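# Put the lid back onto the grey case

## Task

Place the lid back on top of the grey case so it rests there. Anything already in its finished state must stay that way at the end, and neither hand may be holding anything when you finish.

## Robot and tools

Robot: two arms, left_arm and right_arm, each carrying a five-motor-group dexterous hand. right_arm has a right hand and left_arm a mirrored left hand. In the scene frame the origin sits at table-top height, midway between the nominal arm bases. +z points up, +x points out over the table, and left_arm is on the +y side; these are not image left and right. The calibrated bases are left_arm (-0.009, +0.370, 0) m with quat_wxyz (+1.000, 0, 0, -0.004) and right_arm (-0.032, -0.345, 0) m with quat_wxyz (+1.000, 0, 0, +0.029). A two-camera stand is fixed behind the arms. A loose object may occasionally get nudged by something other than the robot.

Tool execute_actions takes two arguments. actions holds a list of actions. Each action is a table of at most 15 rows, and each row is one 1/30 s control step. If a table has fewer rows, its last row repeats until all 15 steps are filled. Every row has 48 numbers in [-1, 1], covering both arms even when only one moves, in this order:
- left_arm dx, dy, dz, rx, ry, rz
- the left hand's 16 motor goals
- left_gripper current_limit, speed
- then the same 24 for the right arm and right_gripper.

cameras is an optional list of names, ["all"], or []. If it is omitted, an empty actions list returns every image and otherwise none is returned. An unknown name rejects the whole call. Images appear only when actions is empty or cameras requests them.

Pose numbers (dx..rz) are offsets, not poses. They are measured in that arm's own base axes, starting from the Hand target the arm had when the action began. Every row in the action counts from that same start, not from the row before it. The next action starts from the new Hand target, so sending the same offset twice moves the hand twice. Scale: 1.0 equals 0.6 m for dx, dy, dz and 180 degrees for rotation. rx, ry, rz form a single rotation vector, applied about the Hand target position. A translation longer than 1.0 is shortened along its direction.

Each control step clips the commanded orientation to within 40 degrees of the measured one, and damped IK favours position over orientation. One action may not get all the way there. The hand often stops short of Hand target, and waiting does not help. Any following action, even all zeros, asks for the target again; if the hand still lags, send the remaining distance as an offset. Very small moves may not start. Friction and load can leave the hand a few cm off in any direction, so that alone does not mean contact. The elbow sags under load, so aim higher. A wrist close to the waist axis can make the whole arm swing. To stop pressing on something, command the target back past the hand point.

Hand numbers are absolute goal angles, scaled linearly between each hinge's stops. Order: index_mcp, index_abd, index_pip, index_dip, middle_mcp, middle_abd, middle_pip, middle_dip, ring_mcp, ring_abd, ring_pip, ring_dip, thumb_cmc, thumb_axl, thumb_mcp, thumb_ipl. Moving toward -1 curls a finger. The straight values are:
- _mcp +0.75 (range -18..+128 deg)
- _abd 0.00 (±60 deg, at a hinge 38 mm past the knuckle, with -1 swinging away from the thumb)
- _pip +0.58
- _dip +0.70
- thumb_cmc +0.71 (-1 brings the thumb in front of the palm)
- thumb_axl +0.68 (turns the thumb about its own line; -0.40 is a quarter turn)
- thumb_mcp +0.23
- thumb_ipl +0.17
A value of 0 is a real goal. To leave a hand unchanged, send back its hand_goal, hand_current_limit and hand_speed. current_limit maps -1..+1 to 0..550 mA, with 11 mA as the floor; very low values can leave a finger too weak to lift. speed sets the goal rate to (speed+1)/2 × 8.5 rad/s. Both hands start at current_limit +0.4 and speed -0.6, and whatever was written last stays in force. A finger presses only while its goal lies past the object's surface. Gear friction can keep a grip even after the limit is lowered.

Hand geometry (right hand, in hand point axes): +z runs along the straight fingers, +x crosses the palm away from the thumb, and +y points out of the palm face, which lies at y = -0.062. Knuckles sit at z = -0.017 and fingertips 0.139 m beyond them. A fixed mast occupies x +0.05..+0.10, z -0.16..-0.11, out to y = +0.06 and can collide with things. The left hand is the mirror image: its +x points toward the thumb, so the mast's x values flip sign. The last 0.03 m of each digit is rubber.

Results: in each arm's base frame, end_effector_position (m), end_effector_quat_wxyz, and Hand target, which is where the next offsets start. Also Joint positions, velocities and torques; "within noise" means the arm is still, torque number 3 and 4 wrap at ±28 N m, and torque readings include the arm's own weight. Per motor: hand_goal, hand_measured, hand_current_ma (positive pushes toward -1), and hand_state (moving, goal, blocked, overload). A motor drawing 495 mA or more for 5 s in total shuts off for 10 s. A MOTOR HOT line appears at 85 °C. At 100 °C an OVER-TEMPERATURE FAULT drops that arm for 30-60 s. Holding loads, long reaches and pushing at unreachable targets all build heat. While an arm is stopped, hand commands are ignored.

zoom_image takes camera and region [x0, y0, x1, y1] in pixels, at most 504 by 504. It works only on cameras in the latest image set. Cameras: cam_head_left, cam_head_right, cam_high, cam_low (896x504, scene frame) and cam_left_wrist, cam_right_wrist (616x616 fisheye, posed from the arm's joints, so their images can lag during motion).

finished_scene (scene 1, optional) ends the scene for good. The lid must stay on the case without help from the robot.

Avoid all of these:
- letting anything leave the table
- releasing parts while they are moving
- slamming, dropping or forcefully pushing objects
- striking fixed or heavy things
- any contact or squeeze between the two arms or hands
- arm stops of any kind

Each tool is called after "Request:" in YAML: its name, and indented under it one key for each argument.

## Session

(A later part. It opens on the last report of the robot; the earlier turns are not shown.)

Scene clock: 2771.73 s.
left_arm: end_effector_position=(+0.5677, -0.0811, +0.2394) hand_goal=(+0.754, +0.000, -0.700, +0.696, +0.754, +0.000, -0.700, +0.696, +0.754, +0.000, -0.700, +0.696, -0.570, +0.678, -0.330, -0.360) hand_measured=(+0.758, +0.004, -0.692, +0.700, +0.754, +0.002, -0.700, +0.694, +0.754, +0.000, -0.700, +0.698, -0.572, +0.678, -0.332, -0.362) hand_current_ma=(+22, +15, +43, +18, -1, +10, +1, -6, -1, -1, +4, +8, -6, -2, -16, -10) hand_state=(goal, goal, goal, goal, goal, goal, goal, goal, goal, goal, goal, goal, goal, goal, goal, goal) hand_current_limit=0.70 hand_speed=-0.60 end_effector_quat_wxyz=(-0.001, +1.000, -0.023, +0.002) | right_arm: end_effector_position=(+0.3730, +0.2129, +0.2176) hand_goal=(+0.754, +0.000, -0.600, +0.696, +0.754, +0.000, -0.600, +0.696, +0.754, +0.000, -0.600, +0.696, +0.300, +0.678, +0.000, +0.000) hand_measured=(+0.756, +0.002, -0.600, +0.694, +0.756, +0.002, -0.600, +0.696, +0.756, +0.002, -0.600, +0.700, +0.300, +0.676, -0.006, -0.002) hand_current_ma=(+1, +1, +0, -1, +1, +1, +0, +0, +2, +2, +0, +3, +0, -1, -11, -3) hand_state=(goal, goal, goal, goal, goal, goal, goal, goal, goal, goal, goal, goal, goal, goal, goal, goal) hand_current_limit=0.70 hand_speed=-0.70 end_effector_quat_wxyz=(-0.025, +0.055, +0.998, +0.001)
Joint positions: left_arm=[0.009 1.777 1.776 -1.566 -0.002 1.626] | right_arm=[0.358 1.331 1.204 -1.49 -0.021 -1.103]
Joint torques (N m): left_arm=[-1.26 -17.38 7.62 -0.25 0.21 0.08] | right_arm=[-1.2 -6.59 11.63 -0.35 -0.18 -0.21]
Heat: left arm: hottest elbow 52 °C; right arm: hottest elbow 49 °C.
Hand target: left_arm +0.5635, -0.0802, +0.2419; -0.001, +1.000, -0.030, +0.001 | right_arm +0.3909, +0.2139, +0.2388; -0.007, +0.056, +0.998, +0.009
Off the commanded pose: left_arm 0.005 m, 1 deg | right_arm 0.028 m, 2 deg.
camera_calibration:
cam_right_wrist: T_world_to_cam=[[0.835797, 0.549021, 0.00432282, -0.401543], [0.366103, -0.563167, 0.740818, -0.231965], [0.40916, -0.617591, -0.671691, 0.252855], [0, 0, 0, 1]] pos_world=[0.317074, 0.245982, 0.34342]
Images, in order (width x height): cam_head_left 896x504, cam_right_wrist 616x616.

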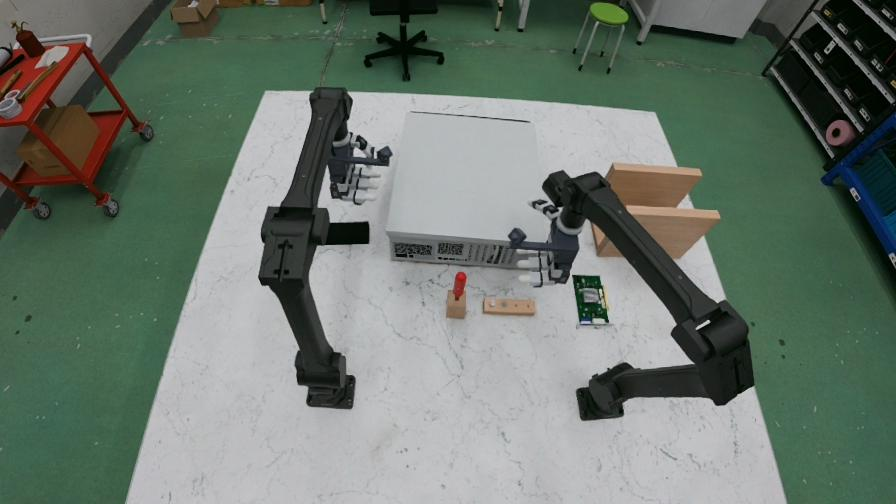

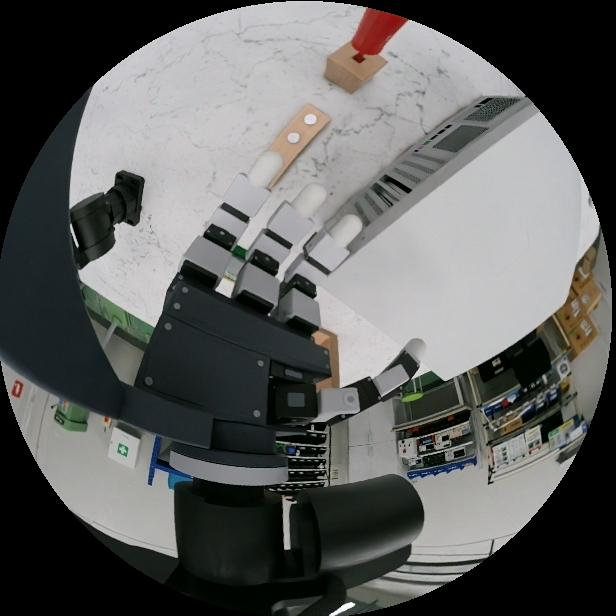

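Request:
execute_actions:
  actions:
    - [[0,0,0,0,0,0,0.754,0,-0.7,0.696,0.754,0,-0.7,0.696,0.754,0,-0.7,0.696,-0.57,0.678,-0.33,-0.36,0.7,-0.6,0.01,0,0,0,0,0,0.754,0,-0.6,0.696,0.754,0,-0.6,0.696,0.754,0,-0.6,0.696,0.3,0.678,0,0,0.7,-0.7],[0,0,0,0,0,0,0.754,0,-0.7,0.696,0.754,0,-0.7,0.696,0.754,0,-0.7,0.696,-0.57,0.678,-0.33,-0.36,0.7,-0.6,0.02,0,0,0,0,0,0.754,0,-0.6,0.696,0.754,0,-0.6,0.696,0.754,0,-0.6,0.696,0.3,0.678,0,0,0.7,-0.7]]
  cameras: ["cam_head_left", "cam_right_wrist"]

Request:
zoom_image:
  camera: "cam_head_left"
  region: [390, 100, 550, 140]

Request:
zoom_image:
  camera: "cam_right_wrist"
  region: [220, 160, 460, 400]

Scene clock: 2781.03 s.
left_arm: end_effector_position=(+0.5677, -0.0811, +0.2394) hand_goal=(+0.754, +0.000, -0.700, +0.696, +0.754, +0.000, -0.700, +0.696, +0.754, +0.000, -0.700, +0.696, -0.570, +0.678, -0.330, -0.360) hand_measured=(+0.758, +0.004, -0.692, +0.700, +0.754, +0.002, -0.700, +0.694, +0.754, +0.000, -0.700, +0.698, -0.572, +0.678, -0.332, -0.362) hand_current_ma=(+22, +15, +43, +18, -1, +10, +1, -6, -1, -1, +4, +8, -6, -2, -16, -10) hand_state=(goal, goal, goal, goal, goal, goal, goal, goal, goal, goal, goal, goal, goal, goal, goal, goal) hand_current_limit=0.70 hand_speed=-0.60 end_effector_quat_wxyz=(-0.001, +1.000, -0.023, +0.002) | right_arm: end_effector_position=(+0.3783, +0.2124, +0.2163) hand_goal=(+0.754, +0.000, -0.600, +0.696, +0.754, +0.000, -0.600, +0.696, +0.754, +0.000, -0.600, +0.696, +0.300, +0.678, +0.000, +0.000) hand_measured=(+0.756, -0.002, -0.600, +0.694, +0.756, +0.002, -0.600, +0.696, +0.756, +0.002, -0.600, +0.700, +0.300, +0.676, -0.006, -0.002) hand_current_ma=(+3, +0, +0, -1, +1, +1, +0, +0, +2, +2, +0, +3, +0, -1, -11, -3) hand_state=(goal, goal, goal, goal, goal, goal, goal, goal, goal, goal, goal, goal, goal, goal, goal, goal) hand_current_limit=0.70 hand_speed=-0.70 end_effector_quat_wxyz=(-0.032, +0.053, +0.998, -0.002)
Joint positions: left_arm=[0.009 1.777 1.776 -1.566 -0.002 1.626] | right_arm=[0.35 1.354 1.224 -1.502 -0.023 -1.115]
Joint torques (N m): left_arm=[-1.14 -17.38 7.64 -0.25 0.21 0.08] | right_arm=[-0.79 -6.95 12.05 0.21 -0.13 -0.17]
Heat: left arm: hottest elbow 52 °C; right arm: hottest elbow 50 °C.
Hand target: left_arm +0.5635, -0.0802, +0.2419; -0.001, +1.000, -0.030, +0.001 | right_arm +0.4030, +0.2139, +0.2388; -0.007, +0.057, +0.998, +0.009
Off the commanded pose: left_arm 0.005 m, 1 deg | right_arm 0.033 m, 3 deg.
camera_calibration:
cam_right_wrist: T_world_to_cam=[[0.833275, 0.552771, -0.0098675, -0.402471], [0.379477, -0.558881, 0.737326, -0.238322], [0.402058, -0.61814, -0.675465, 0.253008], [0, 0, 0, 1]] pos_world=[0.324083, 0.245675, 0.342647]
Images, in order (width x height): cam_head_left 896x504, cam_right_wrist 616x616.

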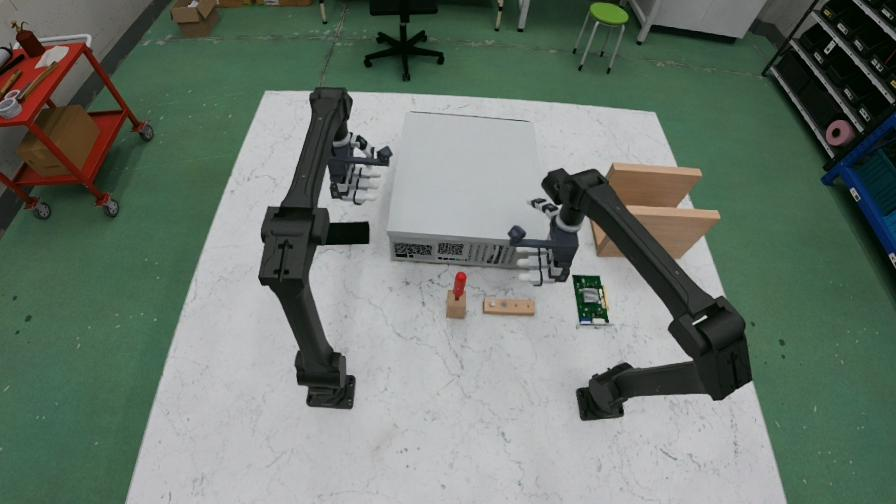

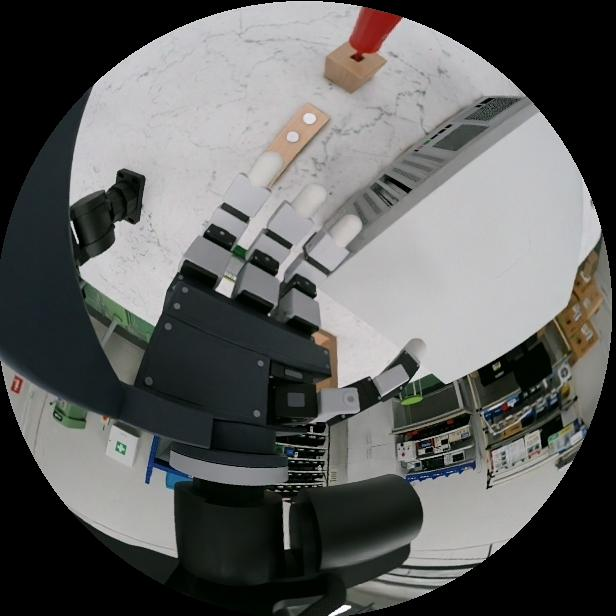

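Scaled by 3.150.

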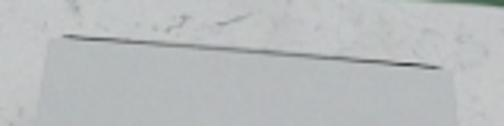

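Scaled by 2.100 from the camera's 616x616 image, which has a finer 880x880 frame.

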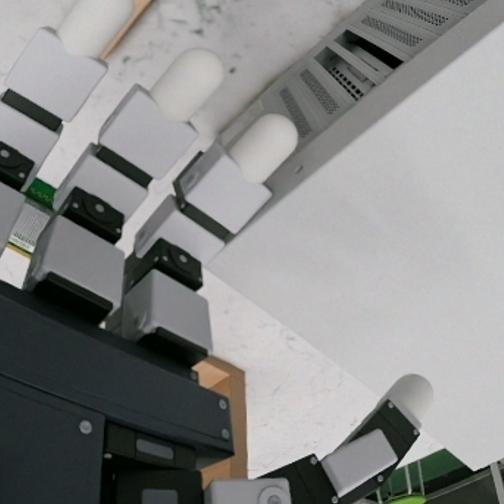

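Request:
execute_actions:
  actions:
    - [[0,0,0,0,0,0,0.754,0,-0.7,0.696,0.754,0,-0.7,0.696,0.754,0,-0.7,0.696,-0.57,0.678,-0.33,-0.36,0.7,-0.6,0.008,0.004,0,0,0,0,0.754,0,-0.6,0.696,0.754,0,-0.6,0.696,0.754,0,-0.6,0.696,0.3,0.678,0,0,0.7,-0.7],[0,0,0,0,0,0,0.754,0,-0.7,0.696,0.754,0,-0.7,0.696,0.754,0,-0.7,0.696,-0.57,0.678,-0.33,-0.36,0.7,-0.6,0.016,0.008,0,0,0,0,0.754,0,-0.6,0.696,0.754,0,-0.6,0.696,0.754,0,-0.6,0.696,0.3,0.678,0,0,0.7,-0.7]]
  cameras: ["cam_head_left", "cam_low"]

Request:
zoom_image:
  camera: "cam_head_left"
  region: [390, 100, 550, 140]

Request:
zoom_image:
  camera: "cam_low"
  region: [425, 140, 705, 200]

Scene clock: 2795.10 s.
left_arm: end_effector_position=(+0.5677, -0.0811, +0.2394) hand_goal=(+0.754, +0.000, -0.700, +0.696, +0.754, +0.000, -0.700, +0.696, +0.754, +0.000, -0.700, +0.696, -0.570, +0.678, -0.330, -0.360) hand_measured=(+0.758, +0.004, -0.692, +0.700, +0.754, +0.002, -0.700, +0.694, +0.754, +0.000, -0.700, +0.698, -0.572, +0.678, -0.332, -0.362) hand_current_ma=(+22, +15, +43, +18, -1, +10, +1, -6, -1, -1, +4, +8, -6, -2, -16, -10) hand_state=(goal, goal, goal, goal, goal, goal, goal, goal, goal, goal, goal, goal, goal, goal, goal, goal) hand_current_limit=0.70 hand_speed=-0.60 end_effector_quat_wxyz=(-0.001, +1.000, -0.023, +0.002) | right_arm: end_effector_position=(+0.3854, +0.2151, +0.2145) hand_goal=(+0.754, +0.000, -0.600, +0.696, +0.754, +0.000, -0.600, +0.696, +0.754, +0.000, -0.600, +0.696, +0.300, +0.678, +0.000, +0.000) hand_measured=(+0.760, -0.002, -0.600, +0.694, +0.756, +0.002, -0.600, +0.696, +0.756, +0.002, -0.600, +0.700, +0.300, +0.676, -0.006, -0.002) hand_current_ma=(+7, -2, +0, -1, +1, +1, +0, +0, +2, +2, +0, +3, +0, -1, -11, -3) hand_state=(goal, goal, goal, goal, goal, goal, goal, goal, goal, goal, goal, goal, goal, goal, goal, goal) hand_current_limit=0.70 hand_speed=-0.70 end_effector_quat_wxyz=(-0.037, +0.053, +0.998, -0.003)
Joint positions: left_arm=[0.009 1.777 1.776 -1.566 -0.002 1.626] | right_arm=[0.35 1.381 1.246 -1.506 -0.023 -1.116]
Joint torques (N m): left_arm=[-1.2 -17.44 7.64 -0.27 0.21 0.08] | right_arm=[-0.09 -7.3 12.45 0.38 -0.12 -0.14]
Heat: left arm: hottest elbow 52 °C; right arm: hottest elbow 49 °C.
Hand target: left_arm +0.5635, -0.0802, +0.2419; -0.001, +1.000, -0.030, +0.001 | right_arm +0.4125, +0.2187, +0.2389; -0.007, +0.056, +0.998, +0.009
Off the commanded pose: left_arm 0.005 m, 1 deg | right_arm 0.037 m, 4 deg.
Images, in order (width x height): cam_head_left 896x504, cam_low 896x504.

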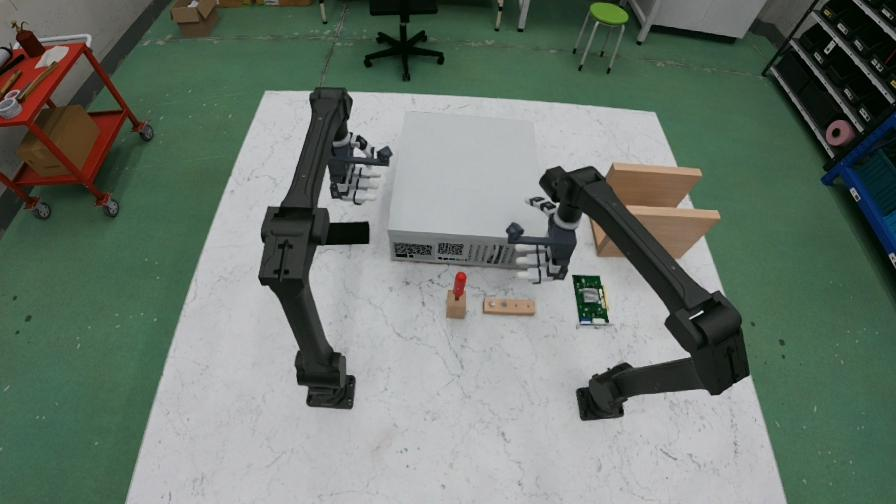

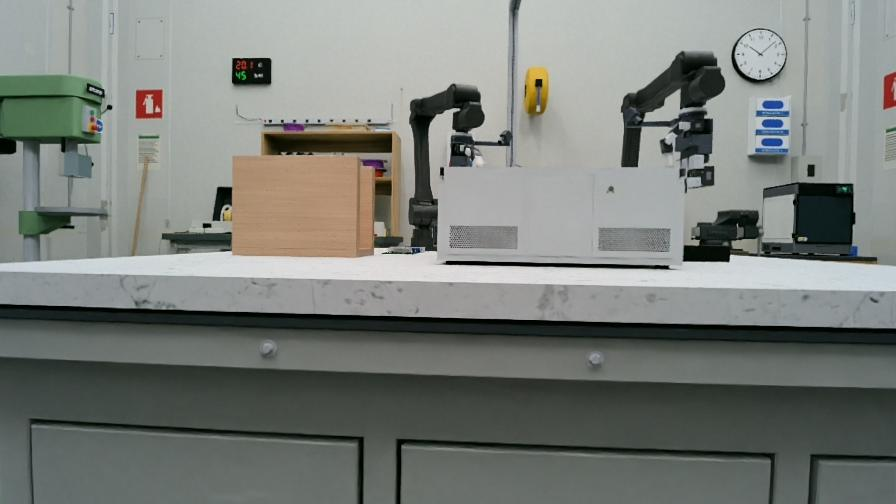

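Scaled by 3.150.

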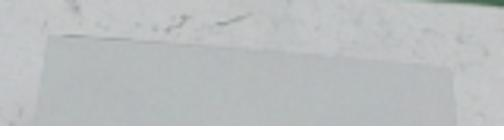

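Scaled by 1.800.

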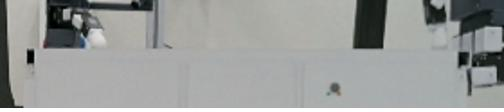

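Request:
execute_actions:
  actions:
    - [[0,0,0,0,0,0,0.754,0,-0.7,0.696,0.754,0,-0.7,0.696,0.754,0,-0.7,0.696,-0.4,0.678,-0.1,-0.1,0.7,-0.7,-0.03,0,0,0,0,0,0.754,0,-0.6,0.696,0.754,0,-0.6,0.696,0.754,0,-0.6,0.696,0.3,0.678,0,0,0.7,-0.7],[0,0,0,0,0,0,0.754,0,-0.7,0.696,0.754,0,-0.7,0.696,0.754,0,-0.7,0.696,-0.4,0.678,-0.1,-0.1,0.7,-0.7,-0.06,0,0,0,0,0,0.754,0,-0.6,0.696,0.754,0,-0.6,0.696,0.754,0,-0.6,0.696,0.3,0.678,0,0,0.7,-0.7],[0,0.03,0,0,0,0,0.754,0,-0.7,0.696,0.754,0,-0.7,0.696,0.754,0,-0.7,0.696,-0.2,0.678,0,0,0.7,-0.7,-0.1,0,0,0,0,0,0.754,0,-0.6,0.696,0.754,0,-0.6,0.696,0.754,0,-0.6,0.696,0.3,0.678,0,0,0.7,-0.7]]
    - [[0,0.03,0,0,0,0,0.754,0,-0.5,0.696,0.754,0,-0.5,0.696,0.754,0,-0.5,0.696,0,0.678,0,0,0.7,-0.7,-0.02,-0.03,0,0,0,0,0.754,0,-0.6,0.696,0.754,0,-0.6,0.696,0.754,0,-0.6,0.696,0.3,0.678,0,0,0.7,-0.7],[0,0.06,0,0,0,0,0.754,0,-0.3,0.696,0.754,0,-0.3,0.696,0.754,0,-0.3,0.696,0.2,0.678,0,0,0.7,-0.7,-0.03,-0.06,0.01,0,0,0,0.754,0,-0.6,0.696,0.754,0,-0.6,0.696,0.754,0,-0.6,0.696,0.3,0.678,0,0,0.7,-0.7],[0,0.09,0,0,0,0,0.754,0,-0.3,0.696,0.754,0,-0.3,0.696,0.754,0,-0.3,0.696,0.3,0.678,0,0,0.7,-0.7,-0.03,-0.09,0.02,0,0,0,0.754,0,-0.6,0.696,0.754,0,-0.6,0.696,0.754,0,-0.6,0.696,0.3,0.678,0,0,0.7,-0.7]]
    - [[0,0,0,0,0,0,0.754,0,-0.3,0.696,0.754,0,-0.3,0.696,0.754,0,-0.3,0.696,0.3,0.678,0,0,0.7,-0.7,0,-0.03,0.01,0,0,0,0.754,0,-0.6,0.696,0.754,0,-0.6,0.696,0.754,0,-0.6,0.696,0.3,0.678,0,0,0.7,-0.7],[0,0,0,0,0,0,0.754,0,-0.3,0.696,0.754,0,-0.3,0.696,0.754,0,-0.3,0.696,0.3,0.678,0,0,0.7,-0.7,0,-0.06,0.02,0,0,0,0.754,0,-0.6,0.696,0.754,0,-0.6,0.696,0.754,0,-0.6,0.696,0.3,0.678,0,0,0.7,-0.7],[0,0,0,0,0,0,0.754,0,-0.3,0.696,0.754,0,-0.3,0.696,0.754,0,-0.3,0.696,0.3,0.678,0,0,0.7,-0.7,0,-0.1,0.04,0,0,0,0.754,0,-0.6,0.696,0.754,0,-0.6,0.696,0.754,0,-0.6,0.696,0.3,0.678,0,0,0.7,-0.7]]
  cameras: ["all"]

Request:
zoom_image:
  camera: "cam_head_left"
  region: [370, 190, 570, 280]

Request:
zoom_image:
  camera: "cam_low"
  region: [425, 140, 705, 200]

Request:
zoom_image:
  camera: "cam_high"
  region: [420, 310, 650, 470]

Request:
zoom_image:
  camera: "cam_head_left"
  region: [390, 100, 550, 140]

Scene clock: 2817.00 s.
left_arm: end_effector_position=(+0.5617, -0.0055, +0.2392) hand_goal=(+0.754, +0.000, -0.300, +0.696, +0.754, +0.000, -0.300, +0.696, +0.754, +0.000, -0.300, +0.696, +0.300, +0.678, +0.000, +0.000) hand_measured=(+0.756, +0.004, -0.300, +0.700, +0.754, +0.002, -0.300, +0.694, +0.754, +0.000, -0.300, +0.698, +0.298, +0.678, -0.010, -0.004) hand_current_ma=(+14, +15, -3, +17, +0, +10, -3, -6, +0, -1, -3, +8, -12, -2, -58, -25) hand_state=(goal, goal, goal, goal, goal, goal, goal, goal, goal, goal, goal, goal, goal, goal, goal, goal) hand_current_limit=0.70 hand_speed=-0.70 end_effector_quat_wxyz=(-0.002, +1.000, -0.019, +0.001) | right_arm: end_effector_position=(+0.3278, +0.1078, +0.2542) hand_goal=(+0.754, +0.000, -0.600, +0.696, +0.754, +0.000, -0.600, +0.696, +0.754, +0.000, -0.600, +0.696, +0.300, +0.678, +0.000, +0.000) hand_measured=(+0.756, -0.002, -0.600, +0.694, +0.756, +0.002, -0.600, +0.696, +0.756, +0.002, -0.600, +0.700, +0.300, +0.676, -0.006, -0.002) hand_current_ma=(+1, -1, +0, -1, +1, +1, +0, +0, +1, +2, +0, +3, +0, -1, -11, -3) hand_state=(goal, goal, goal, goal, goal, goal, goal, goal, goal, goal, goal, goal, goal, goal, goal, goal) hand_current_limit=0.70 hand_speed=-0.70 end_effector_quat_wxyz=(-0.026, +0.057, +0.998, +0.004)
Joint positions: left_arm=[0.147 1.777 1.776 -1.569 -0.003 1.756] | right_arm=[0.08 1.146 1.142 -1.618 -0.015 -1.378]
Joint torques (N m): left_arm=[-1.67 -16.15 9.05 -0.32 0.29 0.07] | right_arm=[-0.91 -5.71 10.51 -0.44 -0.28 -0.22]
Heat: left arm: hottest elbow 52 °C; right arm: hottest elbow 50 °C.
Hand target: left_arm +0.5635, -0.0083, +0.2419; -0.001, +1.000, -0.030, +0.001 | right_arm +0.3345, +0.1047, +0.2748; -0.007, +0.057, +0.998, +0.009
Off the commanded pose: left_arm 0.004 m, 1 deg | right_arm 0.022 m, 2 deg.
camera_calibration:
cam_left_wrist: T_world_to_cam=[[-0.731949, 0.681319, 0.00739419, 0.381571], [0.487662, 0.516261, 0.704032, -0.476256], [0.475853, 0.518921, -0.71013, 0.0334346], [0, 0, 0, 1]] pos_world=[0.495632, -0.0314494, 0.35622]
cam_right_wrist: T_world_to_cam=[[0.83733, 0.546658, 0.00660695, -0.307075], [0.365898, -0.569352, 0.736177, -0.299787], [0.406199, -0.614006, -0.676757, 0.232735], [0, 0, 0, 1]] pos_world=[0.272278, 0.140081, 0.38023]

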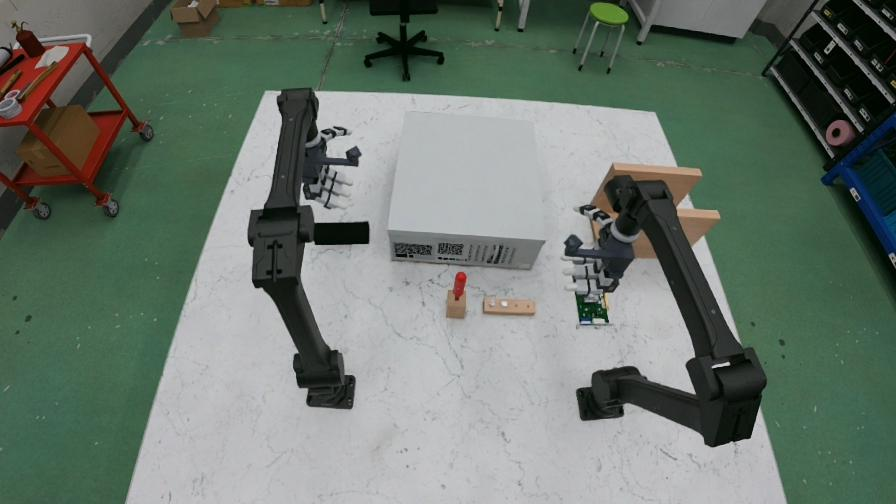

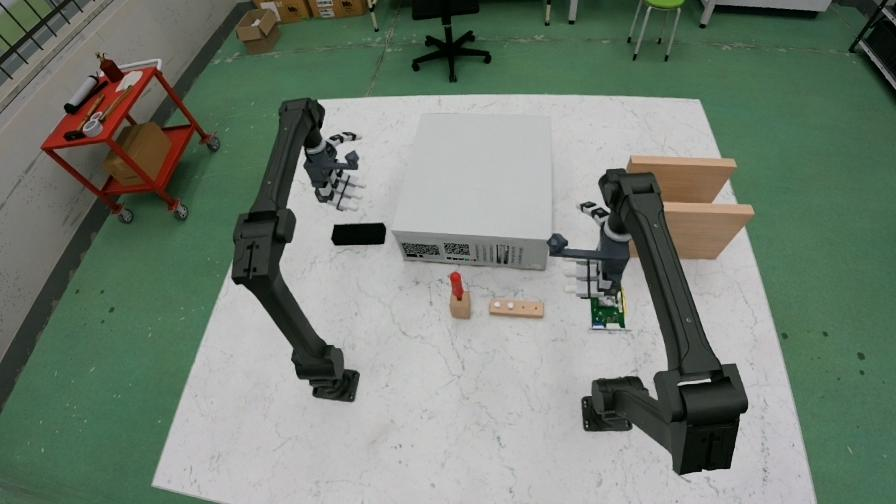

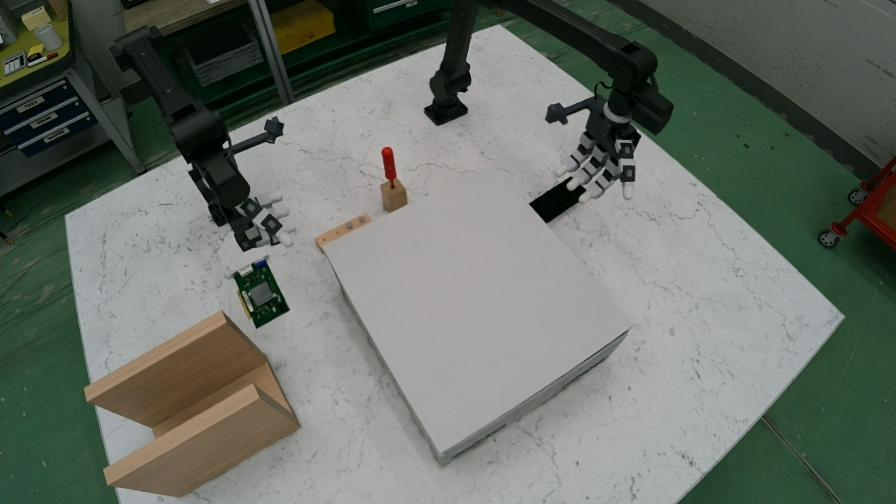

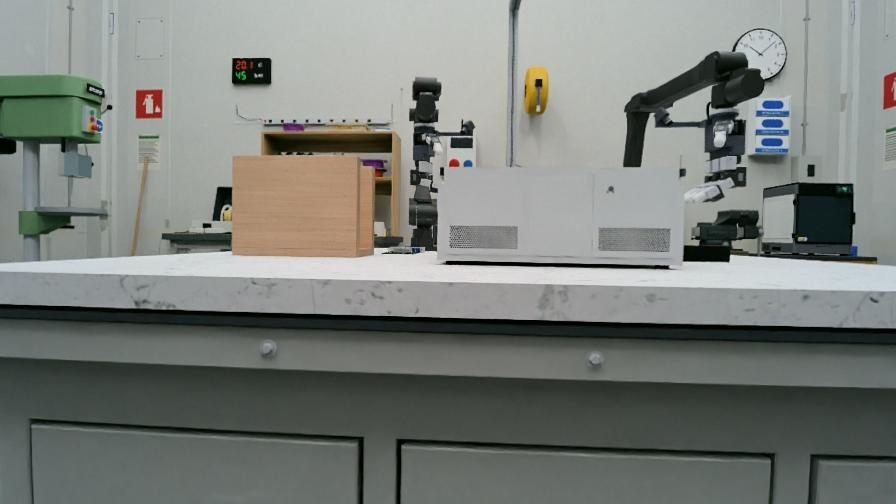

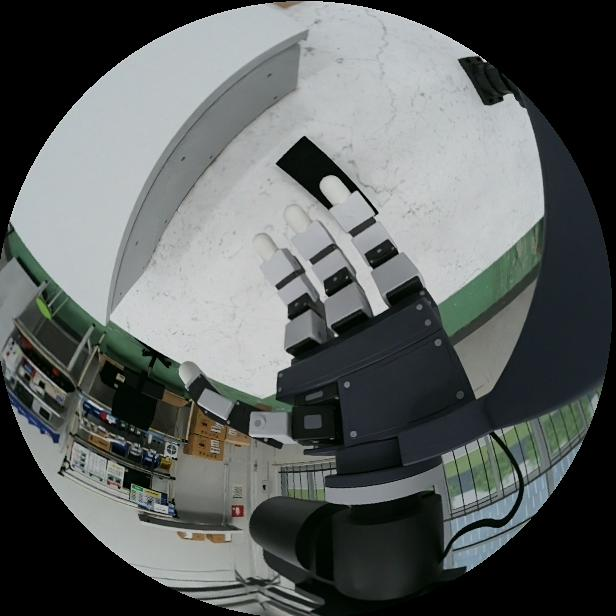

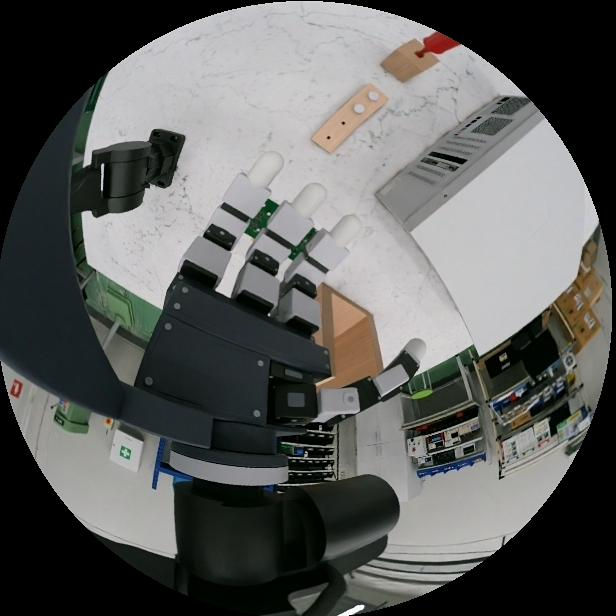

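Scaled by 2.520.

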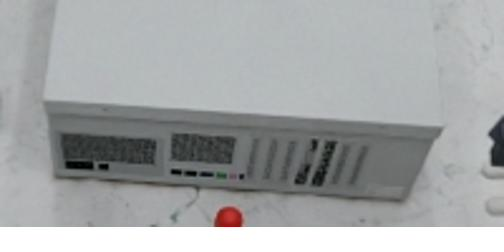

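Scaled by 1.800.

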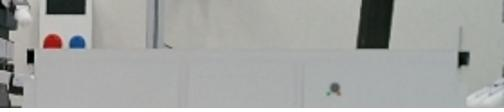

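Scaled by 2.191.

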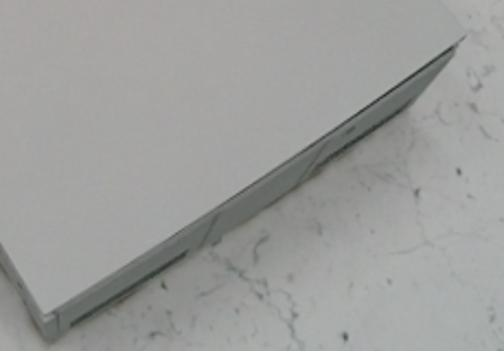

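Scaled by 3.150.

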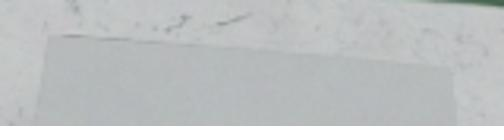

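Request:
finished_scene:

The scene is finished: the task was done.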